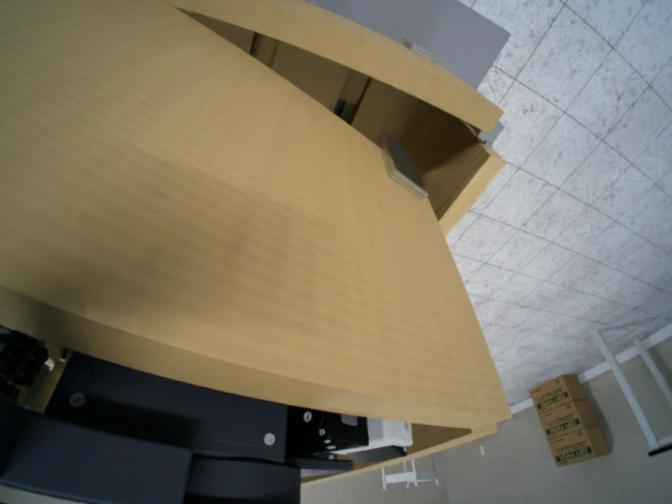

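Request:
move --arm3 '{"joints":{"joint1_rad":0.30291,"joint2_rad":1.17023,"joint4_rad":1.06393,"joint6_rad":0.90743,"joint7_rad":2.99793},"min_time_s":3}' --arm4 '{"joints":{"joint1_rad":-0.70662,"joint2_rad":1.21491,"joint4_rad":1.03606,"joint6_rad":0.89063,"joint7_rad":-3.89821,"hand_thumb_mcp":-0.562},"min_time_s":3}' --cameras '[]'

Request:
move --arm3 '{"joints":{"joint1_rad":0.30116,"joint2_rad":1.15353,"joint4_rad":1.10696,"joint6_rad":0.88110,"joint7_rad":2.99618},"min_time_s":3}' --arm4 '{"joints":{"joint1_rad":-0.71525,"joint2_rad":1.20216,"joint4_rad":1.06951,"joint6_rad":0.86993,"joint7_rad":-3.90684},"min_time_s":3}' --cameras '["arm4_cam_wrist"]'

Scene clock: 5868.37 s.
Joint torques (N m): arm1=[0.47 -24.26 1.22 -6.43 0.36 -0.06 -0.38] | arm2=[-0.64 -24.38 0.69 -5.35 -0.16 0.02 -0.46] | arm3=[1.02 -25.28 0.9 -4.19 0.07 1.17 -0.34] | arm4=[-4.69 -20.14 -4.56 0.33 -1.78 3.87 -0.82]
Flange force (N): arm1=[-0.2 1.1 4.3] | arm2=[0.8 -7.1 -0.1] | arm3=[-2.0 -10.5 3.4] | arm4=[-4.2 -17.8 0.9]
move: arm3 done; arm4 done
Joint velocities: within noise
arm1, arm2: as last shown
arm3.joint_positions: joint1_rad=+0.303 joint2_rad=+1.170 joint3_rad=+0.000 joint4_rad=+1.064 joint5_rad=+0.000 joint6_rad=+0.907 joint7_rad=+2.998 hand_index_mcp=+0.960 hand_index_abd=+0.000 hand_index_pip=+0.945 hand_index_dip=+0.946 hand_middle_mcp=+0.962 hand_middle_abd=+0.000 hand_middle_pip=+0.943 hand_middle_dip=+0.947 hand_ring_mcp=+0.960 hand_ring_abd=+0.000 hand_ring_pip=+0.943 hand_ring_dip=+0.947 hand_thumb_cmc=+0.942 hand_thumb_axl=+0.679 hand_thumb_mcp=-0.542 hand_thumb_ipl=+0.168 hand_current_limit=+0.750 hand_speed=-0.850
arm3.joint_status: all done
arm3.hand_state: goal,goal,goal,goal,goal,goal,goal,goal,goal,goal,goal,goal,goal,goal,blocked,goal
arm3.index_mcp_current_ma: -4
arm3.index_abd_current_ma: 0
arm3.index_pip_current_ma: -1
arm3.index_dip_current_ma: -1
arm3.middle_mcp_current_ma: -3
arm3.middle_abd_current_ma: 0
arm3.middle_pip_current_ma: -2
arm3.middle_dip_current_ma: -1
arm3.ring_mcp_current_ma: -5
arm3.ring_abd_current_ma: 0
arm3.ring_pip_current_ma: -2
arm3.ring_dip_current_ma: -1
arm3.thumb_cmc_current_ma: -3
arm3.thumb_axl_current_ma: 0
arm3.thumb_mcp_current_ma: 21
arm3.thumb_ipl_current_ma: 0
arm3.hand_goal_index_mcp: 0.970
arm3.hand_goal_index_abd: 0.000
arm3.hand_goal_index_pip: 0.950
arm3.hand_goal_index_dip: 0.950
arm3.hand_goal_middle_mcp: 0.970
arm3.hand_goal_middle_abd: 0.000
arm3.hand_goal_middle_pip: 0.950
arm3.hand_goal_middle_dip: 0.950
arm3.hand_goal_ring_mcp: 0.970
arm3.hand_goal_ring_abd: 0.000
arm3.hand_goal_ring_pip: 0.950
arm3.hand_goal_ring_dip: 0.950
arm3.hand_goal_thumb_cmc: 0.950
arm3.hand_goal_thumb_axl: 0.678
arm3.hand_goal_thumb_mcp: -0.562
arm3.hand_goal_thumb_ipl: 0.168
arm3.hand: x=+0.4487 y=+0.0131 z=+0.7400 quat_wxyz=(+0.002, +0.800, +0.600, +0.006) (m; scene frame)
arm4.joint_positions: joint1_rad=-0.707 joint2_rad=+1.215 joint3_rad=+0.000 joint4_rad=+1.036 joint5_rad=+0.000 joint6_rad=+0.891 joint7_rad=-3.898 hand_index_mcp=+0.960 hand_index_abd=+0.000 hand_index_pip=+0.943 hand_index_dip=+0.947 hand_middle_mcp=+0.960 hand_middle_abd=+0.003 hand_middle_pip=+0.943 hand_middle_dip=+0.947 hand_ring_mcp=+0.967 hand_ring_abd=+0.001 hand_ring_pip=+0.951 hand_ring_dip=+0.952 hand_thumb_cmc=+0.923 hand_thumb_axl=+0.679 hand_thumb_mcp=-0.555 hand_thumb_ipl=+0.168 hand_current_limit=+0.750 hand_speed=-0.850
arm4.joint_status: all done
arm4.hand_state: goal,goal,goal,goal,goal,goal,goal,goal,goal,goal,goal,goal,blocked,goal,goal,goal
arm4.index_mcp_current_ma: -5
arm4.index_abd_current_ma: 0
arm4.index_pip_current_ma: -2
arm4.index_dip_current_ma: -1
arm4.middle_mcp_current_ma: -5
arm4.middle_abd_current_ma: 0
arm4.middle_pip_current_ma: -2
arm4.middle_dip_current_ma: -1
arm4.ring_mcp_current_ma: -1
arm4.ring_abd_current_ma: 0
arm4.ring_pip_current_ma: 0
arm4.ring_dip_current_ma: 0
arm4.thumb_cmc_current_ma: -23
arm4.thumb_axl_current_ma: 0
arm4.thumb_mcp_current_ma: 4
arm4.thumb_ipl_current_ma: 0
arm4.hand_goal_index_mcp: 0.970
arm4.hand_goal_index_abd: 0.000
arm4.hand_goal_index_pip: 0.950
arm4.hand_goal_index_dip: 0.950
arm4.hand_goal_middle_mcp: 0.970
arm4.hand_goal_middle_abd: 0.000
arm4.hand_goal_middle_pip: 0.950
arm4.hand_goal_middle_dip: 0.950
arm4.hand_goal_ring_mcp: 0.970
arm4.hand_goal_ring_abd: 0.000
arm4.hand_goal_ring_pip: 0.950
arm4.hand_goal_ring_dip: 0.950
arm4.hand_goal_thumb_cmc: 0.950
arm4.hand_goal_thumb_axl: 0.678
arm4.hand_goal_thumb_mcp: -0.562
arm4.hand_goal_thumb_ipl: 0.168
arm4.hand: x=-0.3937 y=+0.1673 z=+0.7393 quat_wxyz=(-0.003, +0.600, -0.800, +0.002) (m; scene frame)
pictures: none
No camera images: "cameras" was empty.

Scene clock: 5871.67 s.
Joint torques (N m): arm1=[0.45 -24.27 1.14 -6.4 0.37 -0.02 -0.41] | arm2=[-0.67 -24.4 0.72 -5.37 -0.15 0.04 -0.47] | arm3=[20.77 -2.8 12.82 52.9 1.64 33.39 -3.08] | arm4=[-34.05 2.95 -29.35 49.37 -14.05 31.85 -5.78]
Flange force (N): arm1=[-0.3 1.1 4.4] | arm2=[0.9 -6.9 -0.1] | arm3=[-44.8 -157.0 26.5] | arm4=[-47.8 -148.5 19.0]
move: arm3 done; arm4 done
TORQUE WARNING: arm3's joint6_rad reached its warning level (29.4 N m). A warning alone does not stop the arm.
TORQUE WARNING: arm4's joint6_rad reached its warning level (29.4 N m). A warning alone does not stop the arm.
Joint velocities: within noise
arm1: as last shown
arm2.joint_positions: joint1_rad=-0.080 joint2_rad=+1.127 joint3_rad=+0.000 joint4_rad=+1.108 joint5_rad=+0.000 joint6_rad=+0.906 joint7_rad=+2.956 hand_index_mcp=+0.796 hand_index_abd=-0.613 hand_index_pip=+0.577 hand_index_dip=+0.696 hand_middle_mcp=+0.796 hand_middle_abd=-0.570 hand_middle_pip=+0.578 hand_middle_dip=+0.698 hand_ring_mcp=+0.800 hand_ring_abd=-0.494 hand_ring_pip=+0.578 hand_ring_dip=+0.698 hand_thumb_cmc=+0.945 hand_thumb_axl=+0.683 hand_thumb_mcp=-0.539 hand_thumb_ipl=+0.168 hand_current_limit=+0.750 hand_speed=-0.850
arm2.joint_status: not commanded
arm2.hand_state: goal,goal,goal,goal,goal,goal,goal,goal,goal,goal,goal,goal,goal,goal,blocked,goal
arm2.index_mcp_current_ma: -9
arm2.index_abd_current_ma: 12
arm2.index_pip_current_ma: 1
arm2.index_dip_current_ma: 0
arm2.middle_mcp_current_ma: -8
arm2.middle_abd_current_ma: 0
arm2.middle_pip_current_ma: 3
arm2.middle_dip_current_ma: 4
arm2.ring_mcp_current_ma: 0
arm2.ring_abd_current_ma: 11
arm2.ring_pip_current_ma: 3
arm2.ring_dip_current_ma: 4
arm2.thumb_cmc_current_ma: -9
arm2.thumb_axl_current_ma: 12
arm2.thumb_mcp_current_ma: 89
arm2.thumb_ipl_current_ma: 0
arm2.hand_goal_index_mcp: 0.800
arm2.hand_goal_index_abd: -0.620
arm2.hand_goal_index_pip: 0.576
arm2.hand_goal_index_dip: 0.696
arm2.hand_goal_middle_mcp: 0.800
arm2.hand_goal_middle_abd: -0.570
arm2.hand_goal_middle_pip: 0.576
arm2.hand_goal_middle_dip: 0.696
arm2.hand_goal_ring_mcp: 0.800
arm2.hand_goal_ring_abd: -0.500
arm2.hand_goal_ring_pip: 0.576
arm2.hand_goal_ring_dip: 0.696
arm2.hand_goal_thumb_cmc: 0.950
arm2.hand_goal_thumb_axl: 0.678
arm2.hand_goal_thumb_mcp: -0.562
arm2.hand_goal_thumb_ipl: 0.168
arm2.hand: x=+0.1000 y=-0.3425 z=+0.7407 quat_wxyz=(+0.000, -1.000, -0.001, +0.000) (m; scene frame)
arm3.joint_positions: joint1_rad=+0.301 joint2_rad=+1.154 joint3_rad=+0.000 joint4_rad=+1.107 joint5_rad=+0.000 joint6_rad=+0.881 joint7_rad=+2.996 hand_index_mcp=+0.960 hand_index_abd=+0.000 hand_index_pip=+0.945 hand_index_dip=+0.946 hand_middle_mcp=+0.962 hand_middle_abd=+0.000 hand_middle_pip=+0.943 hand_middle_dip=+0.947 hand_ring_mcp=+0.960 hand_ring_abd=+0.000 hand_ring_pip=+0.943 hand_ring_dip=+0.947 hand_thumb_cmc=+0.942 hand_thumb_axl=+0.679 hand_thumb_mcp=-0.542 hand_thumb_ipl=+0.168 hand_current_limit=+0.750 hand_speed=-0.850
arm3.joint_status: all done
arm3.hand_state: goal,goal,goal,goal,goal,goal,goal,goal,goal,goal,goal,goal,goal,goal,blocked,goal
arm3.index_mcp_current_ma: -4
arm3.index_abd_current_ma: 0
arm3.index_pip_current_ma: -1
arm3.index_dip_current_ma: -1
arm3.middle_mcp_current_ma: -3
arm3.middle_abd_current_ma: 0
arm3.middle_pip_current_ma: -2
arm3.middle_dip_current_ma: -1
arm3.ring_mcp_current_ma: -5
arm3.ring_abd_current_ma: 0
arm3.ring_pip_current_ma: -2
arm3.ring_dip_current_ma: -1
arm3.thumb_cmc_current_ma: -3
arm3.thumb_axl_current_ma: 0
arm3.thumb_mcp_current_ma: 21
arm3.thumb_ipl_current_ma: 0
arm3.hand_goal_index_mcp: 0.970
arm3.hand_goal_index_abd: 0.000
arm3.hand_goal_index_pip: 0.950
arm3.hand_goal_index_dip: 0.950
arm3.hand_goal_middle_mcp: 0.970
arm3.hand_goal_middle_abd: 0.000
arm3.hand_goal_middle_pip: 0.950
arm3.hand_goal_middle_dip: 0.950
arm3.hand_goal_ring_mcp: 0.970
arm3.hand_goal_ring_abd: 0.000
arm3.hand_goal_ring_pip: 0.950
arm3.hand_goal_ring_dip: 0.950
arm3.hand_goal_thumb_cmc: 0.950
arm3.hand_goal_thumb_axl: 0.678
arm3.hand_goal_thumb_mcp: -0.562
arm3.hand_goal_thumb_ipl: 0.168
arm3.hand: x=+0.4564 y=+0.0108 z=+0.7401 quat_wxyz=(+0.002, +0.800, +0.600, +0.006) (m; scene frame)
arm4.joint_positions: joint1_rad=-0.715 joint2_rad=+1.202 joint3_rad=+0.000 joint4_rad=+1.069 joint5_rad=+0.000 joint6_rad=+0.870 joint7_rad=-3.907 hand_index_mcp=+0.960 hand_index_abd=+0.000 hand_index_pip=+0.943 hand_index_dip=+0.947 hand_middle_mcp=+0.960 hand_middle_abd=+0.003 hand_middle_pip=+0.943 hand_middle_dip=+0.947 hand_ring_mcp=+0.967 hand_ring_abd=+0.001 hand_ring_pip=+0.951 hand_ring_dip=+0.952 hand_thumb_cmc=+0.923 hand_thumb_axl=+0.679 hand_thumb_mcp=-0.555 hand_thumb_ipl=+0.168 hand_current_limit=+0.750 hand_speed=-0.850
arm4.joint_status: all done
arm4.hand_state: goal,goal,goal,goal,goal,goal,goal,goal,goal,goal,goal,goal,blocked,goal,goal,goal
arm4.index_mcp_current_ma: -5
arm4.index_abd_current_ma: 0
arm4.index_pip_current_ma: -2
arm4.index_dip_current_ma: -1
arm4.middle_mcp_current_ma: -5
arm4.middle_abd_current_ma: 0
arm4.middle_pip_current_ma: -2
arm4.middle_dip_current_ma: -1
arm4.ring_mcp_current_ma: -1
arm4.ring_abd_current_ma: 0
arm4.ring_pip_current_ma: 0
arm4.ring_dip_current_ma: 0
arm4.thumb_cmc_current_ma: -23
arm4.thumb_axl_current_ma: 0
arm4.thumb_mcp_current_ma: 4
arm4.thumb_ipl_current_ma: 0
arm4.hand_goal_index_mcp: 0.970
arm4.hand_goal_index_abd: 0.000
arm4.hand_goal_index_pip: 0.950
arm4.hand_goal_index_dip: 0.950
arm4.hand_goal_middle_mcp: 0.970
arm4.hand_goal_middle_abd: 0.000
arm4.hand_goal_middle_pip: 0.950
arm4.hand_goal_middle_dip: 0.950
arm4.hand_goal_ring_mcp: 0.970
arm4.hand_goal_ring_abd: 0.000
arm4.hand_goal_ring_pip: 0.950
arm4.hand_goal_ring_dip: 0.950
arm4.hand_goal_thumb_cmc: 0.950
arm4.hand_goal_thumb_axl: 0.678
arm4.hand_goal_thumb_mcp: -0.562
arm4.hand_goal_thumb_ipl: 0.168
arm4.hand: x=-0.4013 y=+0.1695 z=+0.7393 quat_wxyz=(-0.003, +0.600, -0.800, +0.002) (m; scene frame)
pictures: arm4_cam_wrist

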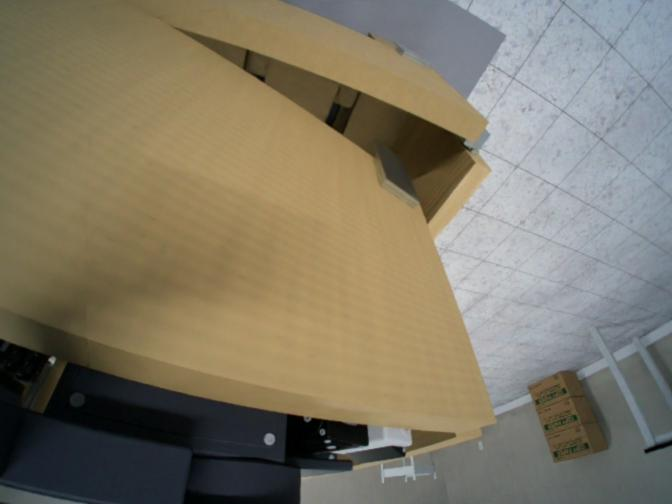

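Request:
move --arm3 '{"joints":{"joint1_rad":0.30198,"joint2_rad":1.16083,"joint4_rad":1.08812,"joint6_rad":0.89265,"joint7_rad":2.99700},"min_time_s":2}' --arm4 '{"joints":{"joint1_rad":-0.71138,"joint2_rad":1.20769,"joint4_rad":1.05495,"joint6_rad":0.87895,"joint7_rad":-3.90297},"min_time_s":2}' --cameras '[]'

Request:
move --arm3 '{"joints":{"joint2_rad":1.15245,"joint4_rad":1.08927,"joint6_rad":0.89987},"min_time_s":2}' --arm4 '{"joints":{"joint2_rad":1.19902,"joint4_rad":1.05707,"joint6_rad":0.88551},"min_time_s":2}' --cameras '["cam_low"]'

Scene clock: 5912.50 s.
Joint torques (N m): arm1=[0.41 -24.33 1.17 -6.37 0.36 -0.03 -0.39] | arm2=[-0.66 -24.35 0.68 -5.35 -0.15 0.01 -0.45] | arm3=[15.65 -10.93 10.99 27.19 2.45 19.21 -2.32] | arm4=[-17.24 -14.19 -15.43 23.55 -7.49 19.18 -3.18]
Flange force (N): arm1=[-0.4 1.3 4.5] | arm2=[0.8 -7.0 -0.2] | arm3=[-30.2 -86.4 13.2] | arm4=[-29.0 -81.3 20.9]
move: arm3 done; arm4 done
TORQUE WARNING: arm3's joint6_rad reached its warning level (29.4 N m). A warning alone does not stop the arm.
TORQUE WARNING: arm4's joint6_rad reached its warning level (29.4 N m). A warning alone does not stop the arm.
Joint velocities: within noise
arm1.joint_positions: joint1_rad=+0.226 joint2_rad=+0.964 joint3_rad=+0.000 joint4_rad=+1.435 joint5_rad=+0.000 joint6_rad=+0.743 joint7_rad=+0.291 hand_index_mcp=+0.960 hand_index_abd=+0.000 hand_index_pip=+0.944 hand_index_dip=+0.947 hand_middle_mcp=+0.960 hand_middle_abd=+0.000 hand_middle_pip=+0.944 hand_middle_dip=+0.947 hand_ring_mcp=+0.960 hand_ring_abd=+0.000 hand_ring_pip=+0.943 hand_ring_dip=+0.947 hand_thumb_cmc=+0.943 hand_thumb_axl=+0.678 hand_thumb_mcp=-0.543 hand_thumb_ipl=+0.168 hand_current_limit=+0.750 hand_speed=-0.850
arm1.joint_status: not commanded
arm1.hand_state: goal,goal,goal,goal,goal,goal,goal,goal,goal,goal,goal,goal,goal,goal,goal,goal
arm1.index_mcp_current_ma: -22
arm1.index_abd_current_ma: 0
arm1.index_pip_current_ma: -11
arm1.index_dip_current_ma: -5
arm1.middle_mcp_current_ma: -23
arm1.middle_abd_current_ma: 0
arm1.middle_pip_current_ma: -11
arm1.middle_dip_current_ma: -5
arm1.ring_mcp_current_ma: -22
arm1.ring_abd_current_ma: 0
arm1.ring_pip_current_ma: -12
arm1.ring_dip_current_ma: -5
arm1.thumb_cmc_current_ma: -14
arm1.thumb_axl_current_ma: 0
arm1.thumb_mcp_current_ma: 65
arm1.thumb_ipl_current_ma: 0
arm1.hand_goal_index_mcp: 0.970
arm1.hand_goal_index_abd: 0.000
arm1.hand_goal_index_pip: 0.950
arm1.hand_goal_index_dip: 0.950
arm1.hand_goal_middle_mcp: 0.970
arm1.hand_goal_middle_abd: 0.000
arm1.hand_goal_middle_pip: 0.950
arm1.hand_goal_middle_dip: 0.950
arm1.hand_goal_ring_mcp: 0.970
arm1.hand_goal_ring_abd: 0.000
arm1.hand_goal_ring_pip: 0.950
arm1.hand_goal_ring_dip: 0.950
arm1.hand_goal_thumb_cmc: 0.950
arm1.hand_goal_thumb_axl: 0.678
arm1.hand_goal_thumb_mcp: -0.562
arm1.hand_goal_thumb_ipl: 0.168
arm1.hand: x=-0.2274 y=-0.2552 z=+0.7452 quat_wxyz=(+0.000, -0.001, +1.000, -0.001) (m; scene frame)
arm2: as last shown
arm3.joint_positions: joint1_rad=+0.302 joint2_rad=+1.161 joint3_rad=+0.000 joint4_rad=+1.088 joint5_rad=+0.000 joint6_rad=+0.893 joint7_rad=+2.997 hand_index_mcp=+0.960 hand_index_abd=+0.000 hand_index_pip=+0.945 hand_index_dip=+0.946 hand_middle_mcp=+0.962 hand_middle_abd=+0.000 hand_middle_pip=+0.943 hand_middle_dip=+0.947 hand_ring_mcp=+0.960 hand_ring_abd=+0.000 hand_ring_pip=+0.943 hand_ring_dip=+0.947 hand_thumb_cmc=+0.942 hand_thumb_axl=+0.679 hand_thumb_mcp=-0.542 hand_thumb_ipl=+0.168 hand_current_limit=+0.750 hand_speed=-0.850
arm3.joint_status: all done
arm3.hand_state: goal,goal,goal,goal,goal,goal,goal,goal,goal,goal,goal,goal,goal,goal,blocked,goal
arm3.index_mcp_current_ma: -4
arm3.index_abd_current_ma: 0
arm3.index_pip_current_ma: -1
arm3.index_dip_current_ma: -1
arm3.middle_mcp_current_ma: -3
arm3.middle_abd_current_ma: 0
arm3.middle_pip_current_ma: -2
arm3.middle_dip_current_ma: -1
arm3.ring_mcp_current_ma: -5
arm3.ring_abd_current_ma: 0
arm3.ring_pip_current_ma: -2
arm3.ring_dip_current_ma: -1
arm3.thumb_cmc_current_ma: -3
arm3.thumb_axl_current_ma: 0
arm3.thumb_mcp_current_ma: 21
arm3.thumb_ipl_current_ma: 0
arm3.hand_goal_index_mcp: 0.970
arm3.hand_goal_index_abd: 0.000
arm3.hand_goal_index_pip: 0.950
arm3.hand_goal_index_dip: 0.950
arm3.hand_goal_middle_mcp: 0.970
arm3.hand_goal_middle_abd: 0.000
arm3.hand_goal_middle_pip: 0.950
arm3.hand_goal_middle_dip: 0.950
arm3.hand_goal_ring_mcp: 0.970
arm3.hand_goal_ring_abd: 0.000
arm3.hand_goal_ring_pip: 0.950
arm3.hand_goal_ring_dip: 0.950
arm3.hand_goal_thumb_cmc: 0.950
arm3.hand_goal_thumb_axl: 0.678
arm3.hand_goal_thumb_mcp: -0.562
arm3.hand_goal_thumb_ipl: 0.168
arm3.hand: x=+0.4531 y=+0.0119 z=+0.7401 quat_wxyz=(+0.002, +0.800, +0.600, +0.006) (m; scene frame)
arm4.joint_positions: joint1_rad=-0.711 joint2_rad=+1.208 joint3_rad=+0.000 joint4_rad=+1.055 joint5_rad=+0.000 joint6_rad=+0.879 joint7_rad=-3.903 hand_index_mcp=+0.960 hand_index_abd=+0.000 hand_index_pip=+0.943 hand_index_dip=+0.947 hand_middle_mcp=+0.960 hand_middle_abd=+0.003 hand_middle_pip=+0.943 hand_middle_dip=+0.947 hand_ring_mcp=+0.967 hand_ring_abd=+0.001 hand_ring_pip=+0.951 hand_ring_dip=+0.952 hand_thumb_cmc=+0.923 hand_thumb_axl=+0.679 hand_thumb_mcp=-0.555 hand_thumb_ipl=+0.168 hand_current_limit=+0.750 hand_speed=-0.850
arm4.joint_status: all done
arm4.hand_state: goal,goal,goal,goal,goal,goal,goal,goal,goal,goal,goal,goal,blocked,goal,goal,goal
arm4.index_mcp_current_ma: -5
arm4.index_abd_current_ma: 0
arm4.index_pip_current_ma: -2
arm4.index_dip_current_ma: -1
arm4.middle_mcp_current_ma: -5
arm4.middle_abd_current_ma: 0
arm4.middle_pip_current_ma: -2
arm4.middle_dip_current_ma: -1
arm4.ring_mcp_current_ma: -1
arm4.ring_abd_current_ma: 0
arm4.ring_pip_current_ma: 0
arm4.ring_dip_current_ma: 0
arm4.thumb_cmc_current_ma: -23
arm4.thumb_axl_current_ma: 0
arm4.thumb_mcp_current_ma: 4
arm4.thumb_ipl_current_ma: 0
arm4.hand_goal_index_mcp: 0.970
arm4.hand_goal_index_abd: 0.000
arm4.hand_goal_index_pip: 0.950
arm4.hand_goal_index_dip: 0.950
arm4.hand_goal_middle_mcp: 0.970
arm4.hand_goal_middle_abd: 0.000
arm4.hand_goal_middle_pip: 0.950
arm4.hand_goal_middle_dip: 0.950
arm4.hand_goal_ring_mcp: 0.970
arm4.hand_goal_ring_abd: 0.000
arm4.hand_goal_ring_pip: 0.950
arm4.hand_goal_ring_dip: 0.950
arm4.hand_goal_thumb_cmc: 0.950
arm4.hand_goal_thumb_axl: 0.678
arm4.hand_goal_thumb_mcp: -0.562
arm4.hand_goal_thumb_ipl: 0.168
arm4.hand: x=-0.3980 y=+0.1685 z=+0.7393 quat_wxyz=(-0.003, +0.600, -0.800, +0.002) (m; scene frame)
pictures: none
No camera images: "cameras" was empty.

Scene clock: 5914.80 s.
Joint torques (N m): arm1=[0.47 -24.31 1.22 -6.37 0.36 -0.01 -0.42] | arm2=[-0.64 -24.39 0.69 -5.36 -0.15 0.04 -0.47] | arm3=[12.34 -16.89 8.44 23.94 1.25 18.74 -2.44] | arm4=[-18.41 -18.82 -15.76 20.35 -7.49 18.22 -3.27]
Flange force (N): arm1=[-0.3 1.3 4.5] | arm2=[0.8 -7.0 -0.1] | arm3=[-24.4 -84.0 21.1] | arm4=[-24.7 -79.5 25.7]
move: arm3 done; arm4 done
Joint velocities: within noise
arm1, arm2: as last shown
arm3.joint_positions: joint1_rad=+0.302 joint2_rad=+1.152 joint3_rad=+0.000 joint4_rad=+1.089 joint5_rad=+0.000 joint6_rad=+0.900 joint7_rad=+2.997 hand_index_mcp=+0.960 hand_index_abd=+0.000 hand_index_pip=+0.945 hand_index_dip=+0.946 hand_middle_mcp=+0.962 hand_middle_abd=+0.000 hand_middle_pip=+0.943 hand_middle_dip=+0.947 hand_ring_mcp=+0.960 hand_ring_abd=+0.000 hand_ring_pip=+0.943 hand_ring_dip=+0.947 hand_thumb_cmc=+0.942 hand_thumb_axl=+0.679 hand_thumb_mcp=-0.542 hand_thumb_ipl=+0.168 hand_current_limit=+0.750 hand_speed=-0.850
arm3.joint_status: all done
arm3.hand_state: goal,goal,goal,goal,goal,goal,goal,goal,goal,goal,goal,goal,goal,goal,blocked,goal
arm3.index_mcp_current_ma: -4
arm3.index_abd_current_ma: 0
arm3.index_pip_current_ma: -1
arm3.index_dip_current_ma: -1
arm3.middle_mcp_current_ma: -3
arm3.middle_abd_current_ma: 0
arm3.middle_pip_current_ma: -2
arm3.middle_dip_current_ma: -1
arm3.ring_mcp_current_ma: -5
arm3.ring_abd_current_ma: 0
arm3.ring_pip_current_ma: -2
arm3.ring_dip_current_ma: -1
arm3.thumb_cmc_current_ma: -3
arm3.thumb_axl_current_ma: 0
arm3.thumb_mcp_current_ma: 21
arm3.thumb_ipl_current_ma: 0
arm3.hand_goal_index_mcp: 0.970
arm3.hand_goal_index_abd: 0.000
arm3.hand_goal_index_pip: 0.950
arm3.hand_goal_index_dip: 0.950
arm3.hand_goal_middle_mcp: 0.970
arm3.hand_goal_middle_abd: 0.000
arm3.hand_goal_middle_pip: 0.950
arm3.hand_goal_middle_dip: 0.950
arm3.hand_goal_ring_mcp: 0.970
arm3.hand_goal_ring_abd: 0.000
arm3.hand_goal_ring_pip: 0.950
arm3.hand_goal_ring_dip: 0.950
arm3.hand_goal_thumb_cmc: 0.950
arm3.hand_goal_thumb_axl: 0.678
arm3.hand_goal_thumb_mcp: -0.562
arm3.hand_goal_thumb_ipl: 0.168
arm3.hand: x=+0.4530 y=+0.0119 z=+0.7451 quat_wxyz=(+0.002, +0.800, +0.600, +0.006) (m; scene frame)
arm4.joint_positions: joint1_rad=-0.711 joint2_rad=+1.199 joint3_rad=+0.000 joint4_rad=+1.057 joint5_rad=+0.000 joint6_rad=+0.886 joint7_rad=-3.903 hand_index_mcp=+0.960 hand_index_abd=+0.000 hand_index_pip=+0.943 hand_index_dip=+0.947 hand_middle_mcp=+0.960 hand_middle_abd=+0.003 hand_middle_pip=+0.943 hand_middle_dip=+0.947 hand_ring_mcp=+0.967 hand_ring_abd=+0.001 hand_ring_pip=+0.951 hand_ring_dip=+0.952 hand_thumb_cmc=+0.923 hand_thumb_axl=+0.679 hand_thumb_mcp=-0.555 hand_thumb_ipl=+0.168 hand_current_limit=+0.750 hand_speed=-0.850
arm4.joint_status: all done
arm4.hand_state: goal,goal,goal,goal,goal,goal,goal,goal,goal,goal,goal,goal,blocked,goal,goal,goal
arm4.index_mcp_current_ma: -5
arm4.index_abd_current_ma: 0
arm4.index_pip_current_ma: -2
arm4.index_dip_current_ma: -1
arm4.middle_mcp_current_ma: -5
arm4.middle_abd_current_ma: 0
arm4.middle_pip_current_ma: -2
arm4.middle_dip_current_ma: -1
arm4.ring_mcp_current_ma: -1
arm4.ring_abd_current_ma: 0
arm4.ring_pip_current_ma: 0
arm4.ring_dip_current_ma: 0
arm4.thumb_cmc_current_ma: -23
arm4.thumb_axl_current_ma: 0
arm4.thumb_mcp_current_ma: 4
arm4.thumb_ipl_current_ma: 0
arm4.hand_goal_index_mcp: 0.970
arm4.hand_goal_index_abd: 0.000
arm4.hand_goal_index_pip: 0.950
arm4.hand_goal_index_dip: 0.950
arm4.hand_goal_middle_mcp: 0.970
arm4.hand_goal_middle_abd: 0.000
arm4.hand_goal_middle_pip: 0.950
arm4.hand_goal_middle_dip: 0.950
arm4.hand_goal_ring_mcp: 0.970
arm4.hand_goal_ring_abd: 0.000
arm4.hand_goal_ring_pip: 0.950
arm4.hand_goal_ring_dip: 0.950
arm4.hand_goal_thumb_cmc: 0.950
arm4.hand_goal_thumb_axl: 0.678
arm4.hand_goal_thumb_mcp: -0.562
arm4.hand_goal_thumb_ipl: 0.168
arm4.hand: x=-0.3980 y=+0.1685 z=+0.7443 quat_wxyz=(-0.003, +0.600, -0.800, +0.002) (m; scene frame)
pictures: cam_low

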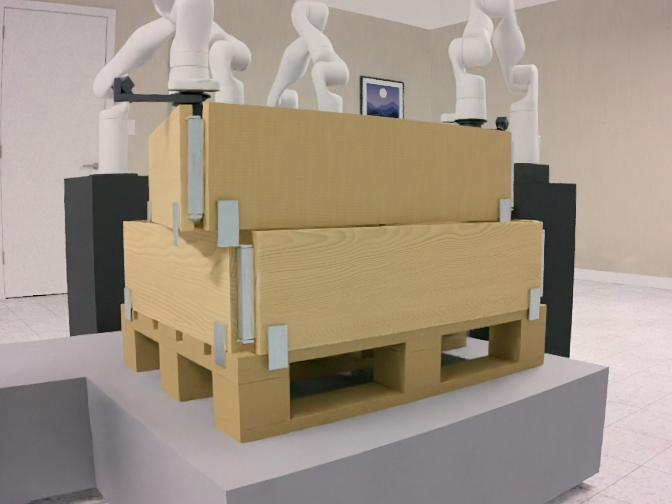

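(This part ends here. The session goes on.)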